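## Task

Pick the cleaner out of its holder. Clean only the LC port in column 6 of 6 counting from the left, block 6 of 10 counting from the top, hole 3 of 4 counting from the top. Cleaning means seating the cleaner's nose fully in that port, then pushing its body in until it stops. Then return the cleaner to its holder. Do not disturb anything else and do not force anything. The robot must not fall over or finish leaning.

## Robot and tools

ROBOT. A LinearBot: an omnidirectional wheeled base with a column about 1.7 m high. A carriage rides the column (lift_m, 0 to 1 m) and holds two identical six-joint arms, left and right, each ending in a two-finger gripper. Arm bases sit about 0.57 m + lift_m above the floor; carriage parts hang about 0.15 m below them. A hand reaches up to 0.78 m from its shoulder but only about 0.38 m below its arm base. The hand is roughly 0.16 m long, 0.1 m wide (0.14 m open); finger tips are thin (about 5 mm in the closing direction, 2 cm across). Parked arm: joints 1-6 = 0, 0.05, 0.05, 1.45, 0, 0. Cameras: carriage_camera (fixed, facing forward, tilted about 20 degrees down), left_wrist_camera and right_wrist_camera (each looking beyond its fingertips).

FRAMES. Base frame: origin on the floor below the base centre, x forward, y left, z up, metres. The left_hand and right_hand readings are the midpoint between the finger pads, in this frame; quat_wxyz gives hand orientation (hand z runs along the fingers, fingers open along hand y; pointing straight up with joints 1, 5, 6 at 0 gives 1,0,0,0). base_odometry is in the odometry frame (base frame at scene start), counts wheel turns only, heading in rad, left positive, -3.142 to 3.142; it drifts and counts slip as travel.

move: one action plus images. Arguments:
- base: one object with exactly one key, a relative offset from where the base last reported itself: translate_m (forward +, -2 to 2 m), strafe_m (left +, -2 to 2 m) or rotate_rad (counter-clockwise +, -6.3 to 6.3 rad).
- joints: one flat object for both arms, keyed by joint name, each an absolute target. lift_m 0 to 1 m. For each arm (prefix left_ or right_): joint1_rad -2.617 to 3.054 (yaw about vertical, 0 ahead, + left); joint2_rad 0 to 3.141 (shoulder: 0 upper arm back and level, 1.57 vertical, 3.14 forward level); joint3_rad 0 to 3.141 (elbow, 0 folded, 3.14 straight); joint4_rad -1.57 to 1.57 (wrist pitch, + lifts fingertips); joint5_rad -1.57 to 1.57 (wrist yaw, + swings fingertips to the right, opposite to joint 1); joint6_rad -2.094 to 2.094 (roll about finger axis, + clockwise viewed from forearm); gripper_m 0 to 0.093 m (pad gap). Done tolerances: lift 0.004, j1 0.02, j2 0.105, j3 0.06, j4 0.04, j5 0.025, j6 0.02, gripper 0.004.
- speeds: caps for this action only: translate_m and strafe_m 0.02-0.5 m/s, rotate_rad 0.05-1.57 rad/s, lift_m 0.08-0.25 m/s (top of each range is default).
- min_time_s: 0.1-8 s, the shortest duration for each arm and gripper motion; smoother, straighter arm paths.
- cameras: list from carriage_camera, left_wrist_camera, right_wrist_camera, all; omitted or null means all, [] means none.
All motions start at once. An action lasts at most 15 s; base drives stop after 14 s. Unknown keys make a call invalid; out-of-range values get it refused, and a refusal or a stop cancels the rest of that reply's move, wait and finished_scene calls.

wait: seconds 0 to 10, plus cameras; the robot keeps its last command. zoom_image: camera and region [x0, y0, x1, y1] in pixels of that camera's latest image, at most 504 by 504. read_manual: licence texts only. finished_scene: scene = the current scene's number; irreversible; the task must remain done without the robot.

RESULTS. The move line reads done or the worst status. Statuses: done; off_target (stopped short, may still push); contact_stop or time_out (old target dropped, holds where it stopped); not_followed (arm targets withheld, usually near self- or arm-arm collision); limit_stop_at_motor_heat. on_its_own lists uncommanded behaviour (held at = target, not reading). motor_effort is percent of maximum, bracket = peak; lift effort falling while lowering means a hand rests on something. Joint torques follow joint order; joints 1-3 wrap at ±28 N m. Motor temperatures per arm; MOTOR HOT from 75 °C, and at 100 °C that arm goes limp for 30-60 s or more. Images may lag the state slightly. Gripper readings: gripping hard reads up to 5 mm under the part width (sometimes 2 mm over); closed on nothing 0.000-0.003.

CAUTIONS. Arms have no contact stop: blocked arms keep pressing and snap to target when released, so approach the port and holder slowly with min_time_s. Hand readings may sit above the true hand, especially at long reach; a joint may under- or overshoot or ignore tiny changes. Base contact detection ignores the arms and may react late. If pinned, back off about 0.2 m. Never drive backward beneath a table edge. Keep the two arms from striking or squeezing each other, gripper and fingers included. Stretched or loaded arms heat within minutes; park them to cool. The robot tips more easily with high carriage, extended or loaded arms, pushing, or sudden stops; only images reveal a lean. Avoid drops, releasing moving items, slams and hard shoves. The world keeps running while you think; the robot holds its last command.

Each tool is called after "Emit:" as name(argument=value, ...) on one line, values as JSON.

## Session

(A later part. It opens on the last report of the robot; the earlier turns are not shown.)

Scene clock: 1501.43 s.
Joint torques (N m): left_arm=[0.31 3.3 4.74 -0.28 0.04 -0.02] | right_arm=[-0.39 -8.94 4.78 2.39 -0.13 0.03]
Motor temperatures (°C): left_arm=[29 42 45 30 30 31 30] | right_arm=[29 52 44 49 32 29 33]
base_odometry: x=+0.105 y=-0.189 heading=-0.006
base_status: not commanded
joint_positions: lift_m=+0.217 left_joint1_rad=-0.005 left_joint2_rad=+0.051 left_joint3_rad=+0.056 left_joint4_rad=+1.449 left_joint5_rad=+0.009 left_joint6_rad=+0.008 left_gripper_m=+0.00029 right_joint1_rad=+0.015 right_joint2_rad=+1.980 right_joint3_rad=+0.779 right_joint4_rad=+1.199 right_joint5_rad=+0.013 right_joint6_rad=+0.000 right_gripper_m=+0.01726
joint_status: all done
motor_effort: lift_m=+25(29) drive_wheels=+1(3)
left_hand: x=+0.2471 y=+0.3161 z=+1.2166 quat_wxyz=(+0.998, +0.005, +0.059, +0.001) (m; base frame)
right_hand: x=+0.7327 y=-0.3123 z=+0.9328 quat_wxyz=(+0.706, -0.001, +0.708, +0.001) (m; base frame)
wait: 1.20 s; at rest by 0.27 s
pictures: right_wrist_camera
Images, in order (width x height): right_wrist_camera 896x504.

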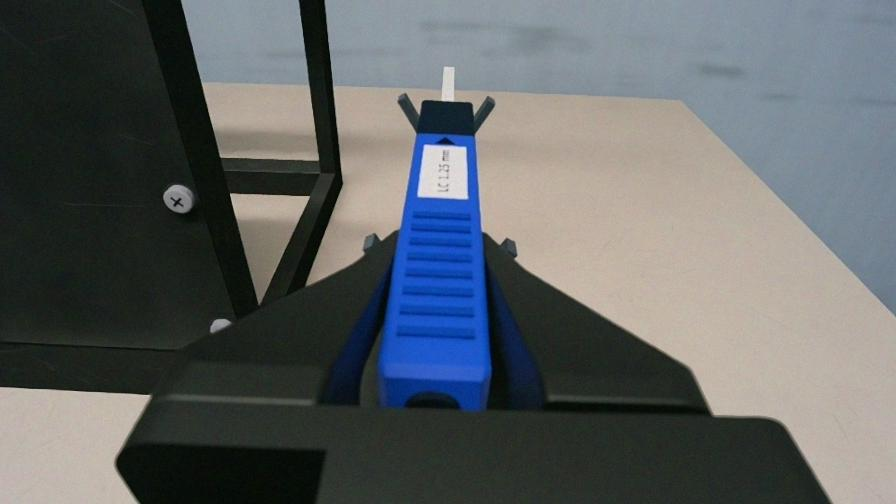

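Emit:
move(joints={"right_joint4_rad": 1.211, "lift_m": 0.211}, min_time_s=0.3, speeds={"lift_m": 0.08}, cameras=[])

Emit:
wait(seconds=1.2, cameras=["right_wrist_camera"])

Emit:
zoom_image(camera="right_wrist_camera", region=[385, 55, 515, 185])

Emit:
zoom_image(camera="right_wrist_camera", region=[350, 150, 550, 270])

Scene clock: 1505.33 s.
Joint torques (N m): left_arm=[0.29 3.26 4.78 -0.28 0.04 -0.01] | right_arm=[-0.35 -8.9 4.77 2.31 -0.12 0.02]
Motor temperatures (°C): left_arm=[29 42 45 30 30 31 30] | right_arm=[29 52 44 50 32 29 33]
move: done
base_odometry: x=+0.105 y=-0.189 heading=-0.006
base_status: not commanded
joint_positions: lift_m=+0.211 left_joint1_rad=-0.005 left_joint2_rad=+0.051 left_joint3_rad=+0.056 left_joint4_rad=+1.449 left_joint5_rad=+0.009 left_joint6_rad=+0.008 left_gripper_m=+0.00029 right_joint1_rad=+0.015 right_joint2_rad=+1.980 right_joint3_rad=+0.779 right_joint4_rad=+1.218 right_joint5_rad=+0.013 right_joint6_rad=+0.000 right_gripper_m=+0.01726
joint_status: all done
motor_effort: lift_m=+20(20) drive_wheels=+1(2)
left_hand: x=+0.2471 y=+0.3161 z=+1.2112 quat_wxyz=(+0.998, +0.005, +0.059, +0.001) (m; base frame)
right_hand: x=+0.7327 y=-0.3123 z=+0.9320 quat_wxyz=(+0.713, -0.001, +0.701, +0.001) (m; base frame)
pictures: none
No camera images: "cameras" was empty.

Scene clock: 1506.53 s.
Joint torques (N m): left_arm=[0.32 3.28 4.77 -0.28 0.03 -0.02] | right_arm=[-0.39 -8.92 4.78 2.3 -0.12 0.02]
Motor temperatures (°C): left_arm=[29 42 45 30 30 31 30] | right_arm=[29 52 44 50 32 29 33]
base_odometry: x=+0.105 y=-0.189 heading=-0.006
base_status: not commanded
joint_positions: lift_m=+0.211 left_joint1_rad=-0.005 left_joint2_rad=+0.051 left_joint3_rad=+0.056 left_joint4_rad=+1.449 left_joint5_rad=+0.009 left_joint6_rad=+0.008 left_gripper_m=+0.00029 right_joint1_rad=+0.015 right_joint2_rad=+1.980 right_joint3_rad=+0.779 right_joint4_rad=+1.218 right_joint5_rad=+0.013 right_joint6_rad=+0.000 right_gripper_m=+0.01726
joint_status: all done
motor_effort: lift_m=+20(20) drive_wheels=+1(2)
left_hand: x=+0.2471 y=+0.3161 z=+1.2112 quat_wxyz=(+0.998, +0.005, +0.059, +0.001) (m; base frame)
right_hand: x=+0.7327 y=-0.3123 z=+0.9320 quat_wxyz=(+0.713, -0.001, +0.701, +0.001) (m; base frame)
wait: 1.20 s; at rest by 0.27 s
pictures: right_wrist_camera
Images, in order (width x height): right_wrist_camera 896x504.

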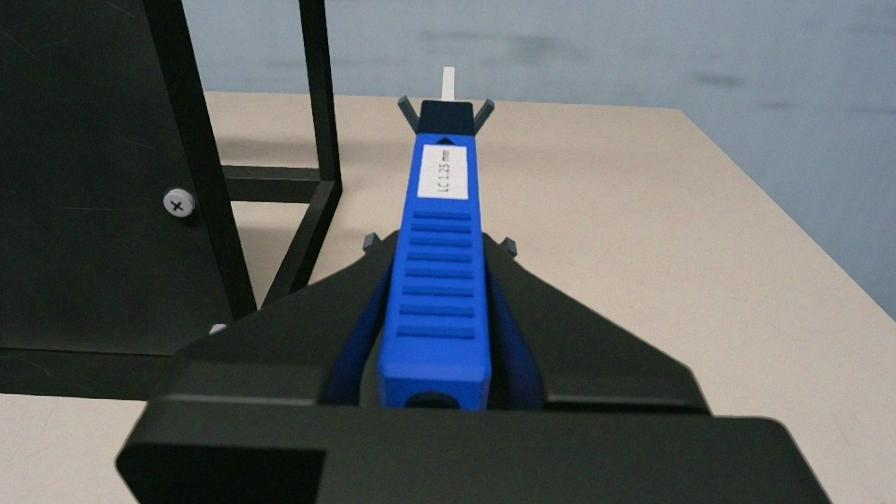

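Scaled by 3.877 from the camera's 896x504 image, which has a finer 1280x720 frame.

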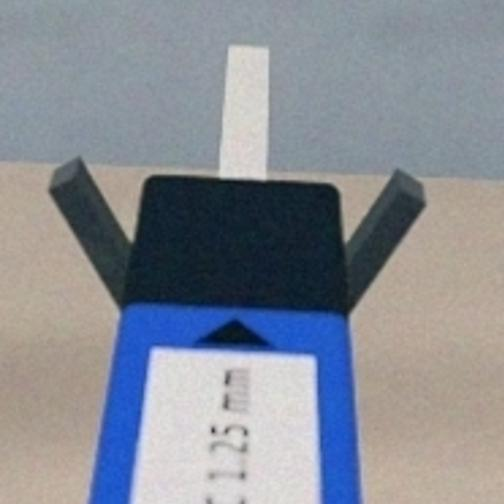

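Scaled by 2.520 from the camera's 896x504 image, which has a finer 1280x720 frame.

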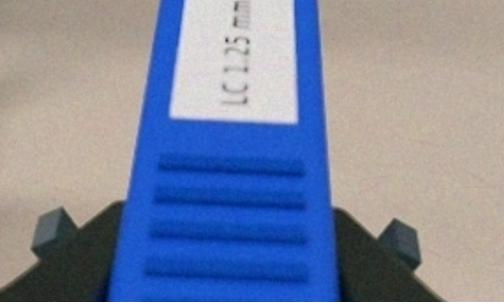

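Emit:
move(joints={"right_joint4_rad": 1.211, "lift_m": 0.228}, speeds={"lift_m": 0.08}, cameras=[])

Emit:
move(joints={"lift_m": 0.220}, speeds={"lift_m": 0.08}, cameras=[])

Emit:
move(joints={"lift_m": 0.217}, speeds={"lift_m": 0.08}, cameras=[])

Emit:
move(joints={"lift_m": 0.214}, speeds={"lift_m": 0.08}, cameras=[])

Scene clock: 1564.23 s.
Joint torques (N m): left_arm=[0.23 3.3 4.78 -0.28 0.03 -0.01] | right_arm=[-0.36 -8.95 4.79 2.34 -0.12 0.02]
Motor temperatures (°C): left_arm=[29 41 45 30 30 31 30] | right_arm=[29 52 44 50 32 29 33]
move: done
base_odometry: x=+0.105 y=-0.189 heading=-0.006
base_status: not commanded
joint_positions: lift_m=+0.228 left_joint1_rad=-0.005 left_joint2_rad=+0.051 left_joint3_rad=+0.056 left_joint4_rad=+1.449 left_joint5_rad=+0.009 left_joint6_rad=+0.008 left_gripper_m=+0.00029 right_joint1_rad=+0.015 right_joint2_rad=+1.980 right_joint3_rad=+0.779 right_joint4_rad=+1.211 right_joint5_rad=+0.013 right_joint6_rad=+0.000 right_gripper_m=+0.01726
joint_status: all done
motor_effort: lift_m=+24(29) drive_wheels=+1(2)
left_hand: x=+0.2471 y=+0.3161 z=+1.2276 quat_wxyz=(+0.998, +0.005, +0.059, +0.001) (m; base frame)
right_hand: x=+0.7327 y=-0.3123 z=+0.9468 quat_wxyz=(+0.711, -0.001, +0.703, +0.001) (m; base frame)
pictures: none
No camera images: "cameras" was empty.

Scene clock: 1564.70 s.
Joint torques (N m): left_arm=[0.31 3.25 4.79 -0.29 0.03 -0.01] | right_arm=[-0.42 -8.91 4.83 2.43 -0.12 0.02]
Motor temperatures (°C): left_arm=[29 41 45 30 30 31 30] | right_arm=[29 52 44 51 32 29 33]
move: done
base_odometry: x=+0.105 y=-0.189 heading=-0.006
base_status: not commanded
joint_positions: lift_m=+0.220 left_joint1_rad=-0.005 left_joint2_rad=+0.051 left_joint3_rad=+0.056 left_joint4_rad=+1.449 left_joint5_rad=+0.009 left_joint6_rad=+0.008 left_gripper_m=+0.00029 right_joint1_rad=+0.015 right_joint2_rad=+1.980 right_joint3_rad=+0.779 right_joint4_rad=+1.205 right_joint5_rad=+0.013 right_joint6_rad=+0.000 right_gripper_m=+0.01726
joint_status: all done
motor_effort: lift_m=+20(21) drive_wheels=-2(3)
left_hand: x=+0.2471 y=+0.3161 z=+1.2201 quat_wxyz=(+0.998, +0.005, +0.059, +0.001) (m; base frame)
right_hand: x=+0.7326 y=-0.3123 z=+0.9377 quat_wxyz=(+0.708, -0.001, +0.706, +0.001) (m; base frame)
pictures: none
No camera images: "cameras" was empty.

Scene clock: 1565.13 s.
Joint torques (N m): left_arm=[0.25 3.3 4.71 -0.29 0.03 -0.02] | right_arm=[-0.42 -8.94 4.83 2.46 -0.12 0.03]
Motor temperatures (°C): left_arm=[29 41 45 30 30 31 30] | right_arm=[29 52 44 51 32 29 33]
move: done
base_odometry: x=+0.105 y=-0.189 heading=-0.006
base_status: not commanded
joint_positions: lift_m=+0.217 left_joint1_rad=-0.005 left_joint2_rad=+0.051 left_joint3_rad=+0.056 left_joint4_rad=+1.449 left_joint5_rad=+0.009 left_joint6_rad=+0.008 left_gripper_m=+0.00029 right_joint1_rad=+0.015 right_joint2_rad=+1.980 right_joint3_rad=+0.779 right_joint4_rad=+1.203 right_joint5_rad=+0.013 right_joint6_rad=+0.000 right_gripper_m=+0.01726
joint_status: all done
motor_effort: lift_m=+20(21) drive_wheels=+1(3)
left_hand: x=+0.2471 y=+0.3161 z=+1.2172 quat_wxyz=(+0.998, +0.005, +0.059, +0.001) (m; base frame)
right_hand: x=+0.7326 y=-0.3123 z=+0.9341 quat_wxyz=(+0.708, -0.001, +0.707, +0.001) (m; base frame)
pictures: none
No camera images: "cameras" was empty.

Scene clock: 1565.53 s.
Joint torques (N m): left_arm=[0.31 3.3 4.77 -0.28 0.03 -0.02] | right_arm=[-0.39 -8.91 4.83 2.41 -0.13 0.02]
Motor temperatures (°C): left_arm=[29 41 45 30 30 31 30] | right_arm=[29 52 44 51 32 29 33]
move: done
base_odometry: x=+0.105 y=-0.189 heading=-0.006
base_status: not commanded
joint_positions: lift_m=+0.214 left_joint1_rad=-0.005 left_joint2_rad=+0.051 left_joint3_rad=+0.056 left_joint4_rad=+1.449 left_joint5_rad=+0.009 left_joint6_rad=+0.008 left_gripper_m=+0.00029 right_joint1_rad=+0.015 right_joint2_rad=+1.980 right_joint3_rad=+0.779 right_joint4_rad=+1.208 right_joint5_rad=+0.013 right_joint6_rad=+0.000 right_gripper_m=+0.01726
joint_status: all done
motor_effort: lift_m=+20(21) drive_wheels=+1(2)
left_hand: x=+0.2471 y=+0.3161 z=+1.2142 quat_wxyz=(+0.998, +0.005, +0.059, +0.001) (m; base frame)
right_hand: x=+0.7326 y=-0.3123 z=+0.9324 quat_wxyz=(+0.709, -0.001, +0.705, +0.001) (m; base frame)
pictures: none
No camera images: "cameras" was empty.

Emit:
wait(seconds=0.5, cameras=["right_wrist_camera", "carriage_camera"])

Emit:
zoom_image(camera="right_wrist_camera", region=[355, 225, 405, 265])

Emit:
zoom_image(camera="right_wrist_camera", region=[480, 225, 530, 265])

Emit:
zoom_image(camera="carriage_camera", region=[500, 250, 640, 350])

Scene clock: 1577.03 s.
Joint torques (N m): left_arm=[0.28 3.29 4.77 -0.29 0.03 -0.01] | right_arm=[-0.39 -8.95 4.83 2.41 -0.13 0.02]
Motor temperatures (°C): left_arm=[29 41 45 30 30 31 30] | right_arm=[29 52 44 51 32 29 33]
base_odometry: x=+0.105 y=-0.189 heading=-0.006
base_status: not commanded
joint_positions: lift_m=+0.214 left_joint1_rad=-0.005 left_joint2_rad=+0.051 left_joint3_rad=+0.056 left_joint4_rad=+1.449 left_joint5_rad=+0.009 left_joint6_rad=+0.008 left_gripper_m=+0.00029 right_joint1_rad=+0.015 right_joint2_rad=+1.980 right_joint3_rad=+0.779 right_joint4_rad=+1.208 right_joint5_rad=+0.013 right_joint6_rad=+0.000 right_gripper_m=+0.01726
joint_status: all done
motor_effort: lift_m=+20(21) drive_wheels=+1(2)
left_hand: x=+0.2471 y=+0.3161 z=+1.2142 quat_wxyz=(+0.998, +0.005, +0.059, +0.001) (m; base frame)
right_hand: x=+0.7326 y=-0.3123 z=+0.9324 quat_wxyz=(+0.709, -0.001, +0.705, +0.001) (m; base frame)
wait: 0.50 s; at rest from the start
pictures: carriage_camera, right_wrist_camera
Images, in order (width x height): carriage_camera 896x504, right_wrist_camera 896x504.

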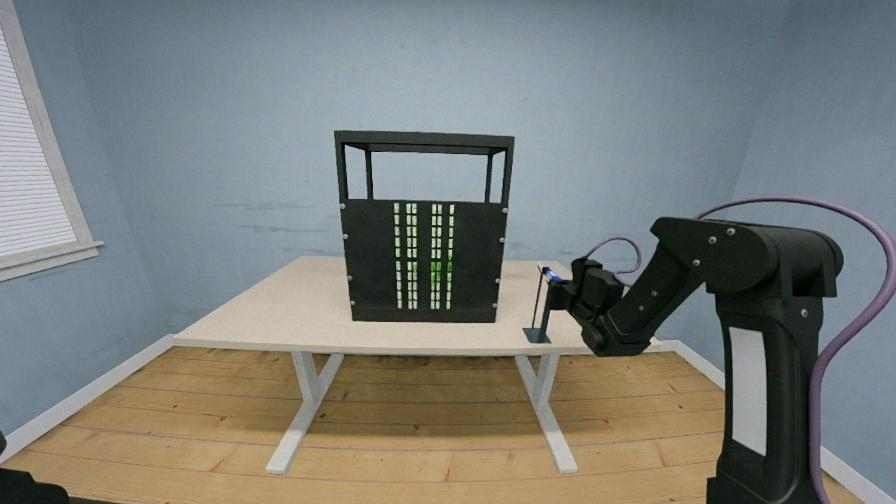

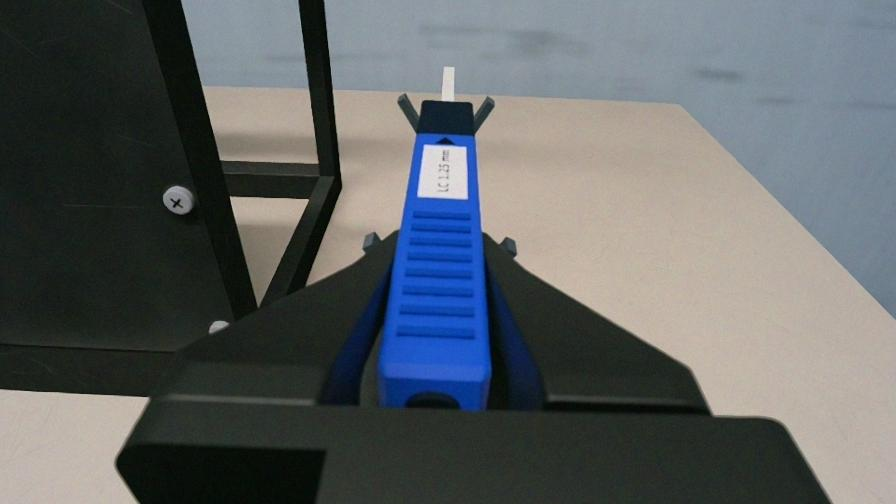

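Scaled by 10.080 from the camera's 896x504 image, which has a finer 1280x720 frame.

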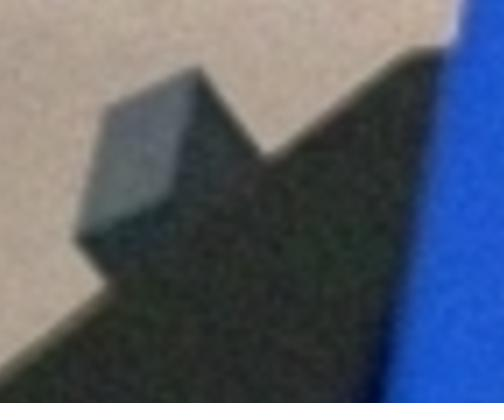

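Scaled by 10.080 from the camera's 896x504 image, which has a finer 1280x720 frame.

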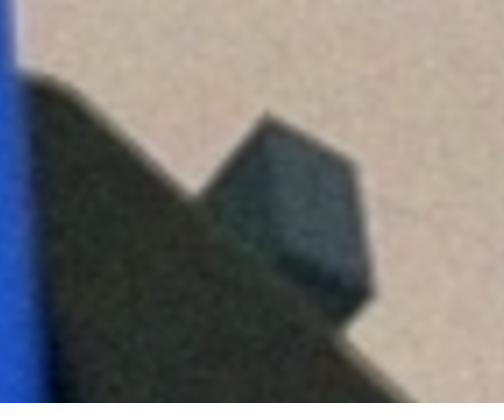

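Scaled by 3.600 from the camera's 896x504 image, which has a finer 1280x720 frame.

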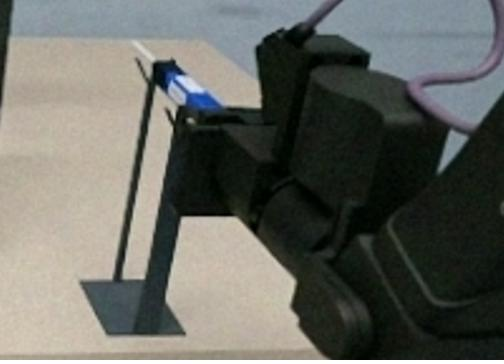

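Emit:
zoom_image(camera="right_wrist_camera", region=[390, 85, 440, 125])

Emit:
zoom_image(camera="right_wrist_camera", region=[460, 85, 510, 125])

Scaled by 10.080 from the camera's 896x504 image, which has a finer 1280x720 frame.

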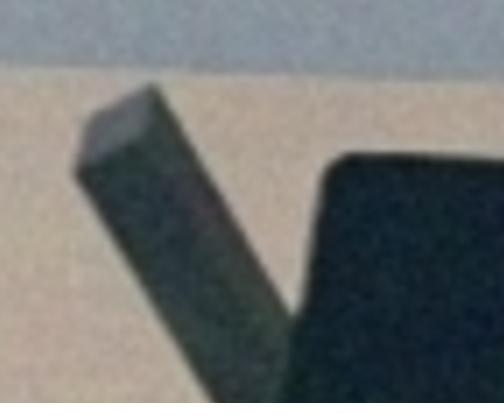

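Scaled by 10.080 from the camera's 896x504 image, which has a finer 1280x720 frame.

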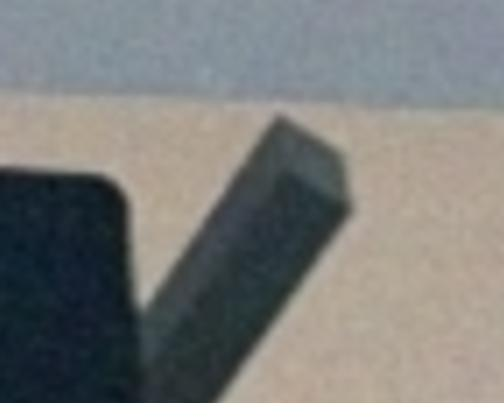

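Emit:
zoom_image(camera="carriage_camera", region=[532, 255, 582, 300])

Scaled by 10.080 from the camera's 896x504 image, which has a finer 1280x720 frame.

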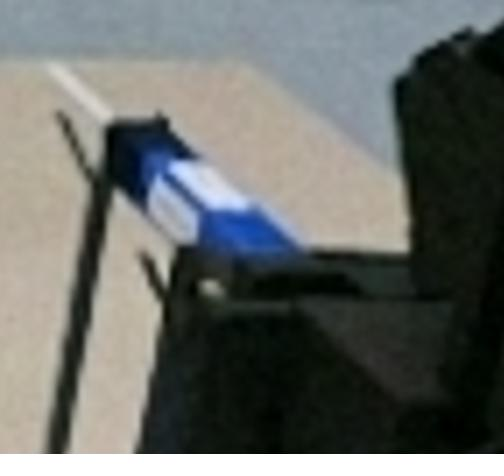

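Emit:
move(joints={"right_joint4_rad": 1.213, "lift_m": 0.226}, speeds={"lift_m": 0.08}, cameras=[])

Emit:
move(base={"translate_m": -0.004}, speeds={"translate_m": 0.02}, cameras=[])

Emit:
move(joints={"lift_m": 0.217}, speeds={"lift_m": 0.08}, cameras=[])

Emit:
wait(seconds=1.0, cameras=["right_wrist_camera"])

Emit:
zoom_image(camera="right_wrist_camera", region=[390, 85, 510, 125])

Emit:
zoom_image(camera="right_wrist_camera", region=[355, 215, 535, 275])

Scene clock: 1604.93 s.
Joint torques (N m): left_arm=[0.29 3.3 4.71 -0.28 0.06 -0.02] | right_arm=[-0.38 -8.9 4.81 2.41 -0.12 0.02]
Motor temperatures (°C): left_arm=[29 41 45 30 30 31 30] | right_arm=[29 52 43 51 32 29 33]
move: done
base_odometry: x=+0.105 y=-0.189 heading=-0.006
base_status: not commanded
joint_positions: lift_m=+0.226 left_joint1_rad=-0.005 left_joint2_rad=+0.051 left_joint3_rad=+0.056 left_joint4_rad=+1.449 left_joint5_rad=+0.009 left_joint6_rad=+0.008 left_gripper_m=+0.00029 right_joint1_rad=+0.015 right_joint2_rad=+1.980 right_joint3_rad=+0.779 right_joint4_rad=+1.209 right_joint5_rad=+0.013 right_joint6_rad=+0.000 right_gripper_m=+0.01726
joint_status: all done
motor_effort: lift_m=+24(29) drive_wheels=+1(3)
left_hand: x=+0.2470 y=+0.3161 z=+1.2256 quat_wxyz=(+0.998, +0.005, +0.058, +0.001) (m; base frame)
right_hand: x=+0.7326 y=-0.3123 z=+0.9440 quat_wxyz=(+0.710, -0.001, +0.705, +0.001) (m; base frame)
pictures: none
No camera images: "cameras" was empty.

Scene clock: 1605.60 s.
Joint torques (N m): left_arm=[0.29 3.32 4.77 -0.29 0.02 -0.03] | right_arm=[-0.39 -8.91 4.81 2.42 -0.12 0.02]
Motor temperatures (°C): left_arm=[29 41 45 30 30 31 30] | right_arm=[29 52 43 51 32 29 33]
move: done
base_odometry: x=+0.101 y=-0.189 heading=-0.006
base_status: done
joint_positions: lift_m=+0.226 left_joint1_rad=-0.005 left_joint2_rad=+0.051 left_joint3_rad=+0.056 left_joint4_rad=+1.449 left_joint5_rad=+0.009 left_joint6_rad=+0.008 left_gripper_m=+0.00029 right_joint1_rad=+0.015 right_joint2_rad=+1.980 right_joint3_rad=+0.779 right_joint4_rad=+1.209 right_joint5_rad=+0.013 right_joint6_rad=+0.000 right_gripper_m=+0.01726
joint_status: not commanded
motor_effort: lift_m=+24(24) drive_wheels=-3(10)
left_hand: x=+0.2470 y=+0.3161 z=+1.2256 quat_wxyz=(+0.998, +0.005, +0.058, +0.001) (m; base frame)
right_hand: x=+0.7326 y=-0.3123 z=+0.9440 quat_wxyz=(+0.710, -0.001, +0.705, +0.001) (m; base frame)
pictures: none
No camera images: "cameras" was empty.

Scene clock: 1606.07 s.
Joint torques (N m): left_arm=[0.28 3.32 4.71 -0.29 0.04 -0.01] | right_arm=[-0.39 -8.94 4.82 2.44 -0.12 0.02]
Motor temperatures (°C): left_arm=[29 41 45 30 30 31 30] | right_arm=[29 52 43 51 32 29 33]
move: done
base_odometry: x=+0.101 y=-0.189 heading=-0.006
base_status: not commanded
joint_positions: lift_m=+0.217 left_joint1_rad=-0.005 left_joint2_rad=+0.051 left_joint3_rad=+0.056 left_joint4_rad=+1.449 left_joint5_rad=+0.009 left_joint6_rad=+0.008 left_gripper_m=+0.00029 right_joint1_rad=+0.015 right_joint2_rad=+1.980 right_joint3_rad=+0.779 right_joint4_rad=+1.206 right_joint5_rad=+0.013 right_joint6_rad=+0.000 right_gripper_m=+0.01726
joint_status: all done
motor_effort: lift_m=+21(21) drive_wheels=-3(3)
left_hand: x=+0.2470 y=+0.3161 z=+1.2171 quat_wxyz=(+0.998, +0.005, +0.058, +0.001) (m; base frame)
right_hand: x=+0.7326 y=-0.3123 z=+0.9348 quat_wxyz=(+0.709, -0.001, +0.705, +0.001) (m; base frame)
pictures: none
No camera images: "cameras" was empty.

Scene clock: 1607.07 s.
Joint torques (N m): left_arm=[0.34 3.4 4.74 -0.29 0.04 -0.01] | right_arm=[-0.4 -8.91 4.81 2.45 -0.13 0.02]
Motor temperatures (°C): left_arm=[29 41 45 30 30 31 30] | right_arm=[29 52 43 51 32 29 33]
base_odometry: x=+0.101 y=-0.189 heading=-0.006
base_status: not commanded
joint_positions: lift_m=+0.217 left_joint1_rad=-0.005 left_joint2_rad=+0.051 left_joint3_rad=+0.056 left_joint4_rad=+1.449 left_joint5_rad=+0.009 left_joint6_rad=+0.008 left_gripper_m=+0.00029 right_joint1_rad=+0.015 right_joint2_rad=+1.980 right_joint3_rad=+0.779 right_joint4_rad=+1.206 right_joint5_rad=+0.013 right_joint6_rad=+0.000 right_gripper_m=+0.01726
joint_status: all done
motor_effort: lift_m=+20(21) drive_wheels=-3(3)
left_hand: x=+0.2470 y=+0.3161 z=+1.2171 quat_wxyz=(+0.998, +0.005, +0.058, +0.001) (m; base frame)
right_hand: x=+0.7326 y=-0.3123 z=+0.9348 quat_wxyz=(+0.709, -0.001, +0.705, +0.001) (m; base frame)
wait: 1.00 s; at rest by 0.27 s
pictures: right_wrist_camera
Images, in order (width x height): right_wrist_camera 896x504.

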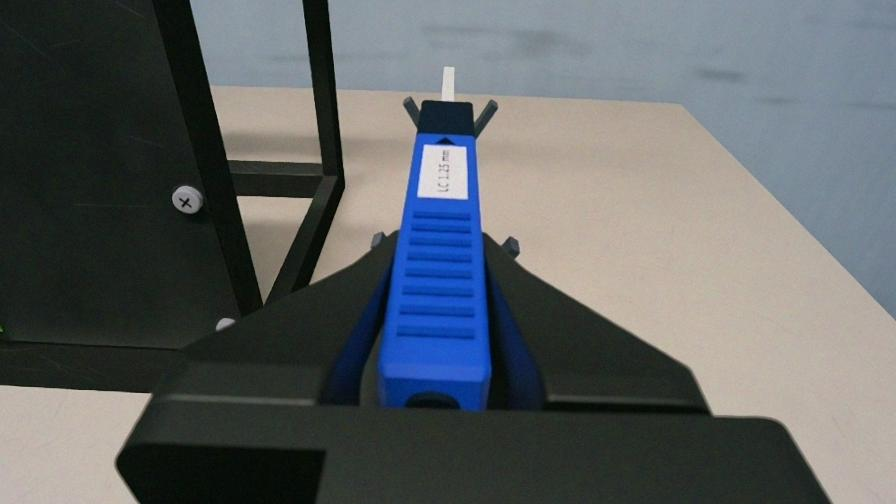

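Scaled by 4.200 from the camera's 896x504 image, which has a finer 1280x720 frame.

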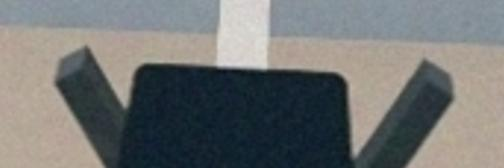

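Scaled by 2.800 from the camera's 896x504 image, which has a finer 1280x720 frame.

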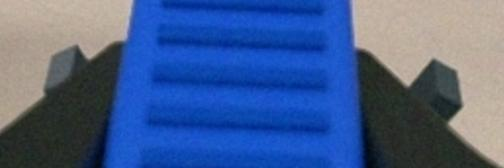

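Emit:
move(joints={"right_joint1_rad": 0.006, "lift_m": 0.220}, min_time_s=0.6, speeds={"lift_m": 0.08}, cameras=[])

Emit:
wait(seconds=1.0, cameras=["right_wrist_camera"])

Emit:
zoom_image(camera="right_wrist_camera", region=[390, 85, 510, 125])

Emit:
zoom_image(camera="right_wrist_camera", region=[355, 215, 535, 275])

Scene clock: 1618.37 s.
Joint torques (N m): left_arm=[0.28 3.3 4.75 -0.28 0.04 -0.02] | right_arm=[-0.61 -9.01 4.81 2.4 -0.12 0.02]
Motor temperatures (°C): left_arm=[29 41 45 30 30 31 30] | right_arm=[29 52 43 52 32 29 33]
move: done
base_odometry: x=+0.101 y=-0.189 heading=-0.006
base_status: not commanded
joint_positions: lift_m=+0.220 left_joint1_rad=-0.005 left_joint2_rad=+0.051 left_joint3_rad=+0.056 left_joint4_rad=+1.449 left_joint5_rad=+0.009 left_joint6_rad=+0.008 left_gripper_m=+0.00029 right_joint1_rad=+0.014 right_joint2_rad=+1.980 right_joint3_rad=+0.779 right_joint4_rad=+1.210 right_joint5_rad=+0.013 right_joint6_rad=+0.000 right_gripper_m=+0.01726
joint_status: all done
motor_effort: lift_m=+25(28) drive_wheels=-3(3)
left_hand: x=+0.2470 y=+0.3161 z=+1.2195 quat_wxyz=(+0.998, +0.005, +0.058, +0.001) (m; base frame)
right_hand: x=+0.7326 y=-0.3129 z=+0.9381 quat_wxyz=(+0.710, +0.000, +0.704, +0.000) (m; base frame)
pictures: none
No camera images: "cameras" was empty.

Scene clock: 1619.37 s.
Joint torques (N m): left_arm=[0.27 3.32 4.77 -0.27 0.04 -0.02] | right_arm=[-0.57 -8.9 4.82 2.41 -0.13 0.02]
Motor temperatures (°C): left_arm=[29 41 45 30 30 31 30] | right_arm=[29 52 43 52 32 29 33]
base_odometry: x=+0.101 y=-0.189 heading=-0.006
base_status: not commanded
joint_positions: lift_m=+0.220 left_joint1_rad=-0.005 left_joint2_rad=+0.051 left_joint3_rad=+0.056 left_joint4_rad=+1.449 left_joint5_rad=+0.009 left_joint6_rad=+0.008 left_gripper_m=+0.00029 right_joint1_rad=+0.014 right_joint2_rad=+1.980 right_joint3_rad=+0.779 right_joint4_rad=+1.210 right_joint5_rad=+0.013 right_joint6_rad=+0.000 right_gripper_m=+0.01726
joint_status: all done
motor_effort: lift_m=+25(28) drive_wheels=-3(3)
left_hand: x=+0.2470 y=+0.3161 z=+1.2195 quat_wxyz=(+0.998, +0.005, +0.058, +0.001) (m; base frame)
right_hand: x=+0.7326 y=-0.3129 z=+0.9381 quat_wxyz=(+0.710, +0.000, +0.704, +0.000) (m; base frame)
wait: 1.00 s; at rest by 0.27 s
pictures: right_wrist_camera
Images, in order (width x height): right_wrist_camera 896x504.

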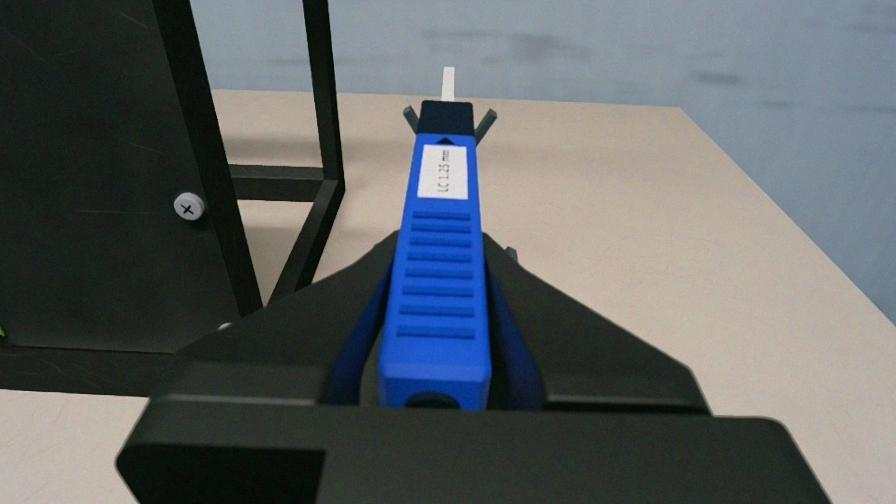

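Scaled by 4.200 from the camera's 896x504 image, which has a finer 1280x720 frame.

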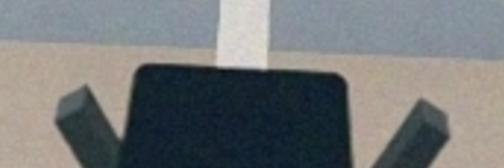

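Scaled by 2.800 from the camera's 896x504 image, which has a finer 1280x720 frame.

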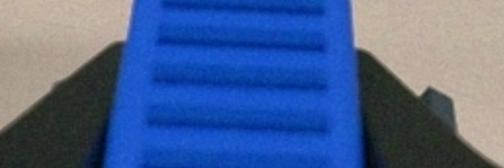

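Emit:
move(joints={"right_joint1_rad": 0.002}, min_time_s=0.6, cameras=[])

Emit:
wait(seconds=1.2, cameras=["right_wrist_camera"])

Emit:
zoom_image(camera="right_wrist_camera", region=[390, 85, 510, 125])

Scene clock: 1624.30 s.
Joint torques (N m): left_arm=[0.31 3.29 4.68 -0.28 0.03 -0.02] | right_arm=[-0.4 -8.9 4.82 2.41 -0.12 0.02]
Motor temperatures (°C): left_arm=[29 41 45 30 30 31 30] | right_arm=[29 52 43 51 32 29 33]
move: done
base_odometry: x=+0.101 y=-0.189 heading=-0.006
base_status: not commanded
joint_positions: lift_m=+0.220 left_joint1_rad=-0.005 left_joint2_rad=+0.051 left_joint3_rad=+0.056 left_joint4_rad=+1.449 left_joint5_rad=+0.009 left_joint6_rad=+0.008 left_gripper_m=+0.00029 right_joint1_rad=+0.008 right_joint2_rad=+1.980 right_joint3_rad=+0.779 right_joint4_rad=+1.210 right_joint5_rad=+0.013 right_joint6_rad=+0.000 right_gripper_m=+0.01726
joint_status: all done
motor_effort: lift_m=+25(25) drive_wheels=-3(3)
left_hand: x=+0.2470 y=+0.3161 z=+1.2195 quat_wxyz=(+0.998, +0.005, +0.058, +0.001) (m; base frame)
right_hand: x=+0.7326 y=-0.3158 z=+0.9381 quat_wxyz=(+0.710, +0.002, +0.704, -0.002) (m; base frame)
pictures: none
No camera images: "cameras" was empty.

Scene clock: 1625.50 s.
Joint torques (N m): left_arm=[0.34 3.33 4.77 -0.29 0.03 -0.02] | right_arm=[-0.36 -8.92 4.82 2.41 -0.12 0.03]
Motor temperatures (°C): left_arm=[29 41 45 30 30 31 30] | right_arm=[29 52 43 51 32 29 33]
base_odometry: x=+0.101 y=-0.189 heading=-0.006
base_status: not commanded
joint_positions: lift_m=+0.220 left_joint1_rad=-0.005 left_joint2_rad=+0.051 left_joint3_rad=+0.056 left_joint4_rad=+1.449 left_joint5_rad=+0.009 left_joint6_rad=+0.008 left_gripper_m=+0.00029 right_joint1_rad=+0.008 right_joint2_rad=+1.980 right_joint3_rad=+0.779 right_joint4_rad=+1.210 right_joint5_rad=+0.013 right_joint6_rad=+0.000 right_gripper_m=+0.01726
joint_status: all done
motor_effort: lift_m=+25(25) drive_wheels=-3(3)
left_hand: x=+0.2470 y=+0.3161 z=+1.2195 quat_wxyz=(+0.998, +0.005, +0.058, +0.001) (m; base frame)
right_hand: x=+0.7326 y=-0.3158 z=+0.9381 quat_wxyz=(+0.710, +0.002, +0.704, -0.002) (m; base frame)
wait: 1.20 s; at rest by 0.27 s
pictures: right_wrist_camera
Images, in order (width x height): right_wrist_camera 896x504.

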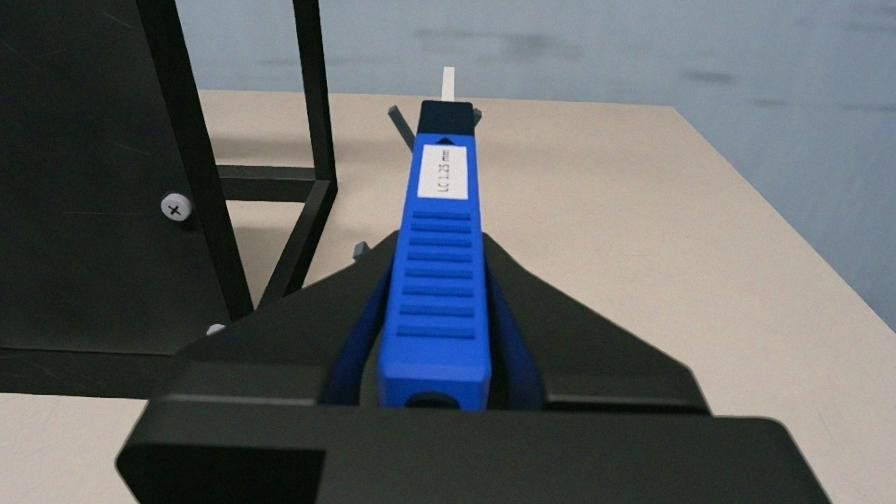

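Scaled by 4.200 from the camera's 896x504 image, which has a finer 1280x720 frame.

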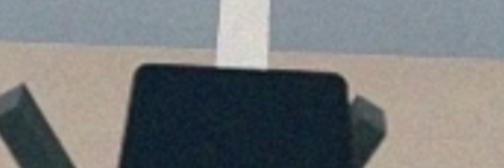

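Emit:
zoom_image(camera="right_wrist_camera", region=[345, 215, 525, 275])

Scaled by 2.800 from the camera's 896x504 image, which has a finer 1280x720 frame.

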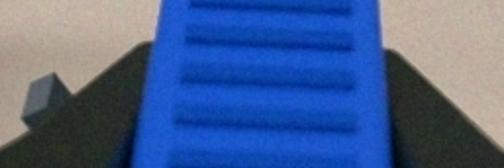

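Emit:
move(joints={"right_joint1_rad": 0.018}, min_time_s=1.5, cameras=[])

Emit:
wait(seconds=1.2, cameras=["right_wrist_camera"])

Emit:
zoom_image(camera="right_wrist_camera", region=[390, 85, 510, 125])

Emit:
zoom_image(camera="right_wrist_camera", region=[345, 215, 525, 275])

Scene clock: 1642.57 s.
Joint torques (N m): left_arm=[0.29 3.34 4.74 -0.28 0.04 -0.02] | right_arm=[0.77 -8.91 4.79 2.41 -0.12 0.02]
Motor temperatures (°C): left_arm=[29 40 45 30 30 31 30] | right_arm=[29 52 43 51 32 29 33]
move: done
base_odometry: x=+0.101 y=-0.189 heading=-0.006
base_status: not commanded
joint_positions: lift_m=+0.220 left_joint1_rad=-0.005 left_joint2_rad=+0.051 left_joint3_rad=+0.056 left_joint4_rad=+1.449 left_joint5_rad=+0.009 left_joint6_rad=+0.008 left_gripper_m=+0.00029 right_joint1_rad=+0.012 right_joint2_rad=+1.980 right_joint3_rad=+0.779 right_joint4_rad=+1.210 right_joint5_rad=+0.013 right_joint6_rad=+0.000 right_gripper_m=+0.01726
joint_status: all done
motor_effort: lift_m=+25(25) drive_wheels=-3(3)
left_hand: x=+0.2470 y=+0.3161 z=+1.2195 quat_wxyz=(+0.998, +0.005, +0.058, +0.001) (m; base frame)
right_hand: x=+0.7326 y=-0.3141 z=+0.9381 quat_wxyz=(+0.710, +0.001, +0.704, +0.000) (m; base frame)
pictures: none
No camera images: "cameras" was empty.

Scene clock: 1643.77 s.
Joint torques (N m): left_arm=[0.29 3.33 4.72 -0.29 0.03 -0.01] | right_arm=[0.73 -8.94 4.82 2.42 -0.13 0.02]
Motor temperatures (°C): left_arm=[29 40 45 30 30 31 30] | right_arm=[29 52 43 51 32 29 33]
base_odometry: x=+0.101 y=-0.189 heading=-0.006
base_status: not commanded
joint_positions: lift_m=+0.220 left_joint1_rad=-0.005 left_joint2_rad=+0.051 left_joint3_rad=+0.056 left_joint4_rad=+1.449 left_joint5_rad=+0.009 left_joint6_rad=+0.008 left_gripper_m=+0.00029 right_joint1_rad=+0.012 right_joint2_rad=+1.980 right_joint3_rad=+0.779 right_joint4_rad=+1.210 right_joint5_rad=+0.013 right_joint6_rad=+0.000 right_gripper_m=+0.01726
joint_status: all done
motor_effort: lift_m=+25(25) drive_wheels=-3(3)
left_hand: x=+0.2470 y=+0.3161 z=+1.2195 quat_wxyz=(+0.998, +0.005, +0.058, +0.001) (m; base frame)
right_hand: x=+0.7326 y=-0.3141 z=+0.9381 quat_wxyz=(+0.710, +0.001, +0.704, +0.000) (m; base frame)
wait: 1.20 s; at rest by 0.27 s
pictures: right_wrist_camera
Images, in order (width x height): right_wrist_camera 896x504.

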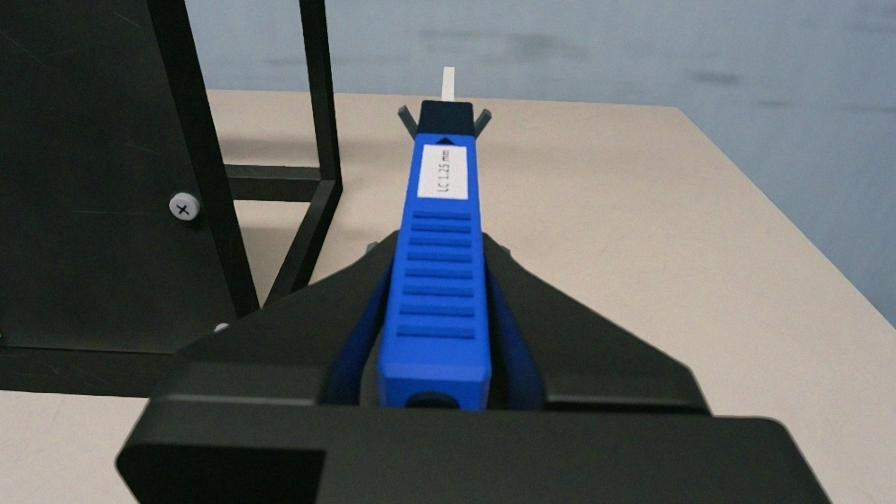

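Scaled by 4.200 from the camera's 896x504 image, which has a finer 1280x720 frame.

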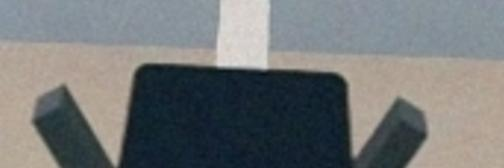

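Scaled by 2.800 from the camera's 896x504 image, which has a finer 1280x720 frame.

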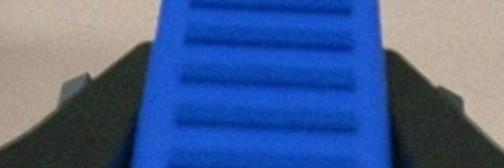

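Emit:
move(joints={"lift_m": 0.215, "right_joint4_rad": 1.214}, speeds={"lift_m": 0.08}, cameras=[])

Emit:
move(joints={"lift_m": 0.212}, speeds={"lift_m": 0.08}, cameras=[])

Emit:
wait(seconds=1.0, cameras=["right_wrist_camera"])

Emit:
zoom_image(camera="right_wrist_camera", region=[390, 75, 510, 115])

Emit:
zoom_image(camera="right_wrist_camera", region=[345, 205, 525, 265])

Scene clock: 1650.60 s.
Joint torques (N m): left_arm=[0.34 3.33 4.7 -0.3 0.04 -0.02] | right_arm=[0.7 -8.85 4.86 2.45 -0.12 0.02]
Motor temperatures (°C): left_arm=[29 40 45 30 30 31 30] | right_arm=[29 52 43 50 32 29 33]
move: done
base_odometry: x=+0.101 y=-0.189 heading=-0.006
base_status: not commanded
joint_positions: lift_m=+0.215 left_joint1_rad=-0.005 left_joint2_rad=+0.051 left_joint3_rad=+0.056 left_joint4_rad=+1.449 left_joint5_rad=+0.009 left_joint6_rad=+0.008 left_gripper_m=+0.00029 right_joint1_rad=+0.012 right_joint2_rad=+1.980 right_joint3_rad=+0.778 right_joint4_rad=+1.207 right_joint5_rad=+0.013 right_joint6_rad=+0.000 right_gripper_m=+0.01726
joint_status: all done
motor_effort: lift_m=+20(21) drive_wheels=-3(3)
left_hand: x=+0.2470 y=+0.3161 z=+1.2152 quat_wxyz=(+0.998, +0.005, +0.058, +0.001) (m; base frame)
right_hand: x=+0.7325 y=-0.3141 z=+0.9329 quat_wxyz=(+0.709, +0.001, +0.705, +0.000) (m; base frame)
pictures: none
No camera images: "cameras" was empty.

Scene clock: 1651.03 s.
Joint torques (N m): left_arm=[0.34 3.34 4.71 -0.27 0.04 -0.02] | right_arm=[0.73 -8.94 4.86 2.47 -0.12 0.02]
Motor temperatures (°C): left_arm=[29 40 45 30 30 31 30] | right_arm=[29 52 43 51 32 29 33]
move: done
base_odometry: x=+0.101 y=-0.189 heading=-0.006
base_status: not commanded
joint_positions: lift_m=+0.212 left_joint1_rad=-0.005 left_joint2_rad=+0.051 left_joint3_rad=+0.056 left_joint4_rad=+1.449 left_joint5_rad=+0.009 left_joint6_rad=+0.008 left_gripper_m=+0.00029 right_joint1_rad=+0.012 right_joint2_rad=+1.980 right_joint3_rad=+0.778 right_joint4_rad=+1.205 right_joint5_rad=+0.013 right_joint6_rad=+0.000 right_gripper_m=+0.01726
joint_status: all done
motor_effort: lift_m=+20(21) drive_wheels=-3(3)
left_hand: x=+0.2470 y=+0.3161 z=+1.2122 quat_wxyz=(+0.998, +0.005, +0.058, +0.001) (m; base frame)
right_hand: x=+0.7325 y=-0.3141 z=+0.9295 quat_wxyz=(+0.708, +0.001, +0.706, +0.000) (m; base frame)
pictures: none
No camera images: "cameras" was empty.

Scene clock: 1652.03 s.
Joint torques (N m): left_arm=[0.31 3.3 4.74 -0.29 0.04 -0.01] | right_arm=[0.75 -8.94 4.83 2.48 -0.12 0.03]
Motor temperatures (°C): left_arm=[29 40 45 30 30 31 30] | right_arm=[29 52 43 51 32 29 33]
base_odometry: x=+0.101 y=-0.189 heading=-0.006
base_status: not commanded
joint_positions: lift_m=+0.212 left_joint1_rad=-0.005 left_joint2_rad=+0.051 left_joint3_rad=+0.056 left_joint4_rad=+1.449 left_joint5_rad=+0.009 left_joint6_rad=+0.008 left_gripper_m=+0.00029 right_joint1_rad=+0.012 right_joint2_rad=+1.980 right_joint3_rad=+0.778 right_joint4_rad=+1.205 right_joint5_rad=+0.013 right_joint6_rad=+0.000 right_gripper_m=+0.01726
joint_status: all done
motor_effort: lift_m=+20(21) drive_wheels=-3(3)
left_hand: x=+0.2470 y=+0.3161 z=+1.2122 quat_wxyz=(+0.998, +0.005, +0.058, +0.001) (m; base frame)
right_hand: x=+0.7325 y=-0.3141 z=+0.9295 quat_wxyz=(+0.708, +0.001, +0.706, +0.000) (m; base frame)
wait: 1.00 s; at rest by 0.27 s
pictures: right_wrist_camera
Images, in order (width x height): right_wrist_camera 896x504.

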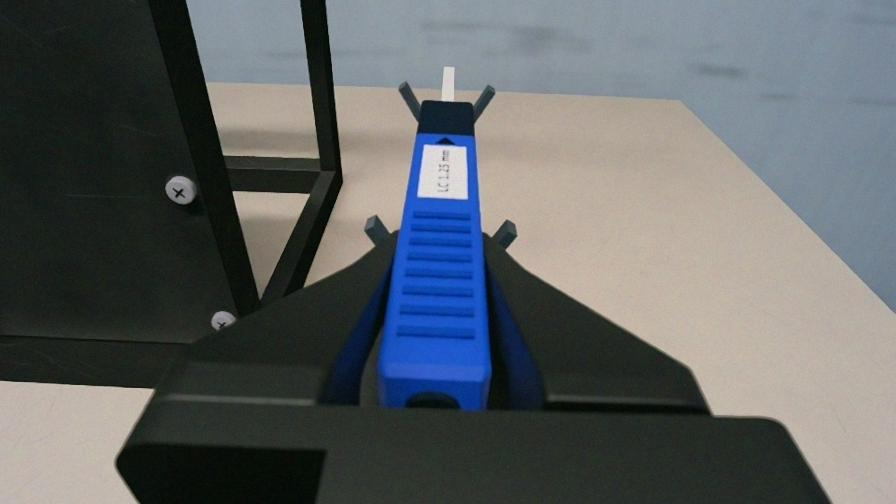

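Scaled by 4.200 from the camera's 896x504 image, which has a finer 1280x720 frame.

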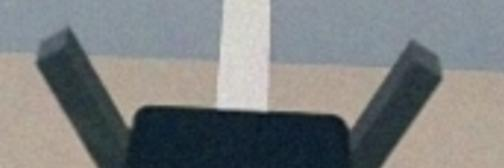

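Scaled by 2.800 from the camera's 896x504 image, which has a finer 1280x720 frame.

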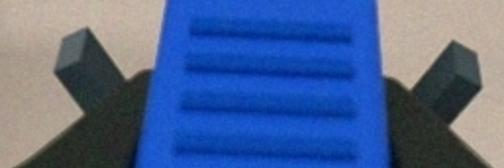

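Emit:
move(joints={"lift_m": 0.206}, speeds={"lift_m": 0.08}, cameras=[])

Emit:
wait(seconds=1.0, cameras=["right_wrist_camera"])

Emit:
zoom_image(camera="right_wrist_camera", region=[390, 60, 510, 100])

Emit:
zoom_image(camera="right_wrist_camera", region=[355, 190, 535, 250])

Scene clock: 1659.40 s.
Joint torques (N m): left_arm=[0.25 3.32 4.74 -0.31 0.04 -0.01] | right_arm=[0.69 -8.9 4.86 2.46 -0.13 0.02]
Motor temperatures (°C): left_arm=[29 40 45 30 30 31 30] | right_arm=[29 52 43 52 32 29 33]
move: done
base_odometry: x=+0.101 y=-0.189 heading=-0.006
base_status: not commanded
joint_positions: lift_m=+0.206 left_joint1_rad=-0.005 left_joint2_rad=+0.051 left_joint3_rad=+0.056 left_joint4_rad=+1.449 left_joint5_rad=+0.009 left_joint6_rad=+0.008 left_gripper_m=+0.00029 right_joint1_rad=+0.012 right_joint2_rad=+1.980 right_joint3_rad=+0.778 right_joint4_rad=+1.205 right_joint5_rad=+0.013 right_joint6_rad=+0.000 right_gripper_m=+0.01726
joint_status: all done
motor_effort: lift_m=+20(21) drive_wheels=-3(4)
left_hand: x=+0.2470 y=+0.3161 z=+1.2061 quat_wxyz=(+0.998, +0.005, +0.058, +0.001) (m; base frame)
right_hand: x=+0.7325 y=-0.3141 z=+0.9235 quat_wxyz=(+0.708, +0.001, +0.706, +0.000) (m; base frame)
pictures: none
No camera images: "cameras" was empty.

Scene clock: 1660.40 s.
Joint torques (N m): left_arm=[0.35 3.33 4.72 -0.29 0.03 -0.01] | right_arm=[0.75 -8.92 4.86 2.44 -0.13 0.02]
Motor temperatures (°C): left_arm=[29 40 45 30 30 31 30] | right_arm=[29 52 43 52 32 29 33]
base_odometry: x=+0.101 y=-0.189 heading=-0.006
base_status: not commanded
joint_positions: lift_m=+0.206 left_joint1_rad=-0.005 left_joint2_rad=+0.051 left_joint3_rad=+0.056 left_joint4_rad=+1.449 left_joint5_rad=+0.009 left_joint6_rad=+0.008 left_gripper_m=+0.00029 right_joint1_rad=+0.012 right_joint2_rad=+1.980 right_joint3_rad=+0.778 right_joint4_rad=+1.205 right_joint5_rad=+0.013 right_joint6_rad=+0.000 right_gripper_m=+0.01726
joint_status: all done
motor_effort: lift_m=+20(21) drive_wheels=+1(4)
left_hand: x=+0.2470 y=+0.3161 z=+1.2061 quat_wxyz=(+0.998, +0.005, +0.058, +0.001) (m; base frame)
right_hand: x=+0.7325 y=-0.3141 z=+0.9235 quat_wxyz=(+0.708, +0.001, +0.706, +0.000) (m; base frame)
wait: 1.00 s; at rest by 0.27 s
pictures: right_wrist_camera
Images, in order (width x height): right_wrist_camera 896x504.

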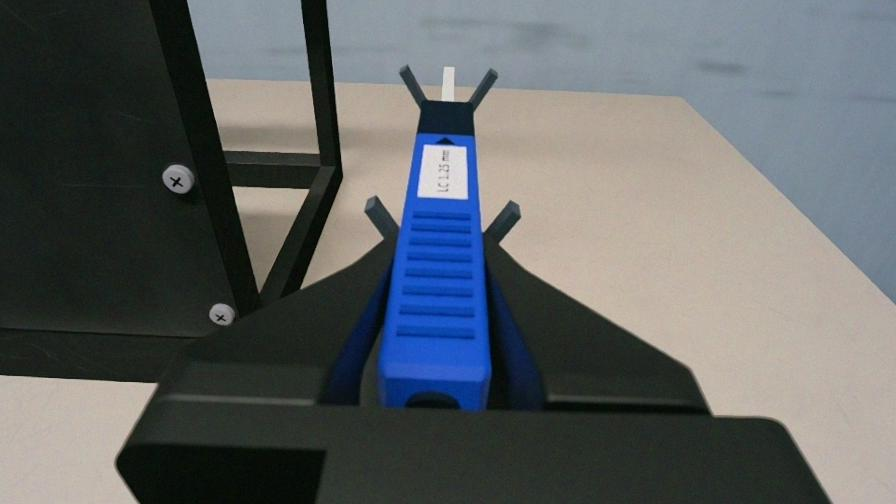

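Scaled by 4.200 from the camera's 896x504 image, which has a finer 1280x720 frame.

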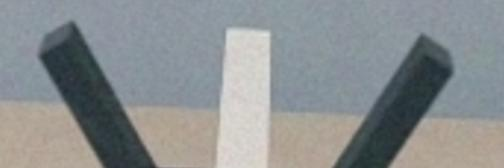

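Scaled by 2.800 from the camera's 896x504 image, which has a finer 1280x720 frame.

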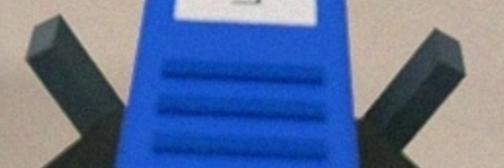

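Emit:
move(joints={"lift_m": 0.2035}, speeds={"lift_m": 0.08}, cameras=[])

Emit:
move(joints={"lift_m": 0.2025}, speeds={"lift_m": 0.08}, cameras=[])

Emit:
wait(seconds=1.0, cameras=["right_wrist_camera"])

Emit:
zoom_image(camera="right_wrist_camera", region=[390, 50, 510, 90])

Emit:
zoom_image(camera="right_wrist_camera", region=[355, 180, 535, 240])

Scene clock: 1672.30 s.
Joint torques (N m): left_arm=[0.29 3.32 4.77 -0.29 0.04 -0.01] | right_arm=[0.77 -8.91 4.85 2.48 -0.12 0.02]
Motor temperatures (°C): left_arm=[29 40 45 30 30 31 30] | right_arm=[29 52 43 53 32 29 33]
move: done
base_odometry: x=+0.101 y=-0.189 heading=-0.006
base_status: not commanded
joint_positions: lift_m=+0.204 left_joint1_rad=-0.005 left_joint2_rad=+0.051 left_joint3_rad=+0.056 left_joint4_rad=+1.449 left_joint5_rad=+0.009 left_joint6_rad=+0.008 left_gripper_m=+0.00029 right_joint1_rad=+0.012 right_joint2_rad=+1.980 right_joint3_rad=+0.778 right_joint4_rad=+1.205 right_joint5_rad=+0.013 right_joint6_rad=+0.000 right_gripper_m=+0.01726
joint_status: all done
motor_effort: lift_m=+20(21) drive_wheels=-3(3)
left_hand: x=+0.2470 y=+0.3161 z=+1.2037 quat_wxyz=(+0.998, +0.005, +0.058, +0.001) (m; base frame)
right_hand: x=+0.7325 y=-0.3141 z=+0.9209 quat_wxyz=(+0.708, +0.001, +0.706, +0.000) (m; base frame)
pictures: none
No camera images: "cameras" was empty.

Scene clock: 1672.60 s.
Joint torques (N m): left_arm=[0.34 3.3 4.75 -0.29 0.03 -0.02] | right_arm=[0.75 -8.83 4.86 2.46 -0.12 0.02]
Motor temperatures (°C): left_arm=[29 40 45 30 30 31 30] | right_arm=[29 52 43 53 32 29 33]
move: done
base_odometry: x=+0.101 y=-0.189 heading=-0.006
base_status: not commanded
joint_positions: lift_m=+0.203 left_joint1_rad=-0.005 left_joint2_rad=+0.051 left_joint3_rad=+0.056 left_joint4_rad=+1.449 left_joint5_rad=+0.009 left_joint6_rad=+0.008 left_gripper_m=+0.00029 right_joint1_rad=+0.012 right_joint2_rad=+1.980 right_joint3_rad=+0.778 right_joint4_rad=+1.207 right_joint5_rad=+0.013 right_joint6_rad=+0.000 right_gripper_m=+0.01726
joint_status: all done
motor_effort: lift_m=+19(21) drive_wheels=+2(3)
left_hand: x=+0.2470 y=+0.3161 z=+1.2027 quat_wxyz=(+0.998, +0.005, +0.058, +0.001) (m; base frame)
right_hand: x=+0.7325 y=-0.3141 z=+0.9206 quat_wxyz=(+0.709, +0.001, +0.705, +0.000) (m; base frame)
pictures: none
No camera images: "cameras" was empty.

Scene clock: 1673.60 s.
Joint torques (N m): left_arm=[0.34 3.37 4.75 -0.28 0.04 -0.03] | right_arm=[0.72 -8.92 4.85 2.44 -0.12 0.02]
Motor temperatures (°C): left_arm=[29 40 45 30 30 31 30] | right_arm=[29 52 43 53 32 29 33]
base_odometry: x=+0.101 y=-0.189 heading=-0.006
base_status: not commanded
joint_positions: lift_m=+0.203 left_joint1_rad=-0.005 left_joint2_rad=+0.051 left_joint3_rad=+0.056 left_joint4_rad=+1.449 left_joint5_rad=+0.009 left_joint6_rad=+0.008 left_gripper_m=+0.00029 right_joint1_rad=+0.012 right_joint2_rad=+1.980 right_joint3_rad=+0.778 right_joint4_rad=+1.207 right_joint5_rad=+0.013 right_joint6_rad=+0.000 right_gripper_m=+0.01726
joint_status: all done
motor_effort: lift_m=+20(21) drive_wheels=-3(3)
left_hand: x=+0.2470 y=+0.3161 z=+1.2027 quat_wxyz=(+0.998, +0.005, +0.058, +0.001) (m; base frame)
right_hand: x=+0.7325 y=-0.3141 z=+0.9206 quat_wxyz=(+0.709, +0.001, +0.705, +0.000) (m; base frame)
wait: 1.00 s; at rest by 0.27 s
pictures: right_wrist_camera
Images, in order (width x height): right_wrist_camera 896x504.

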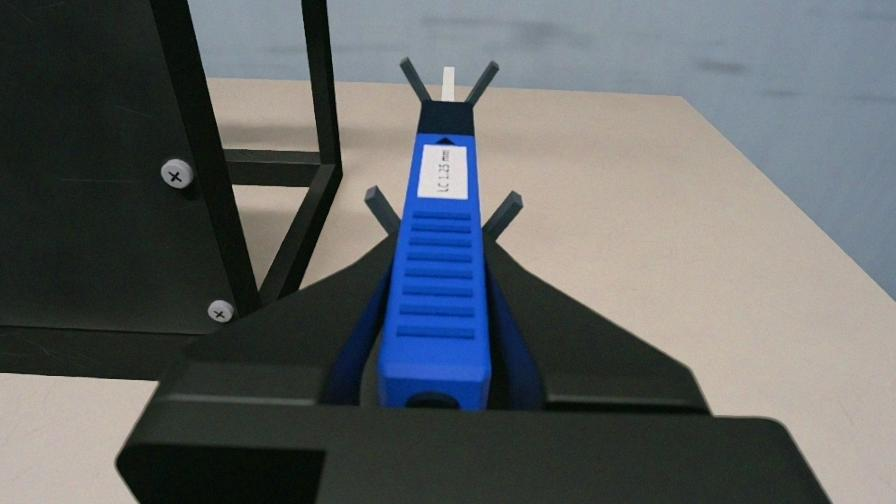

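Scaled by 4.200 from the camera's 896x504 image, which has a finer 1280x720 frame.

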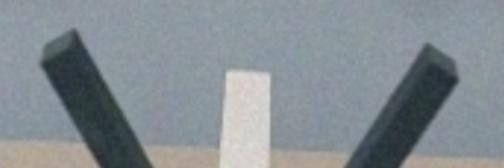

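Scaled by 2.800 from the camera's 896x504 image, which has a finer 1280x720 frame.

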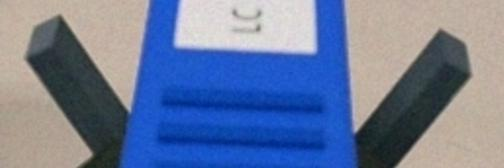

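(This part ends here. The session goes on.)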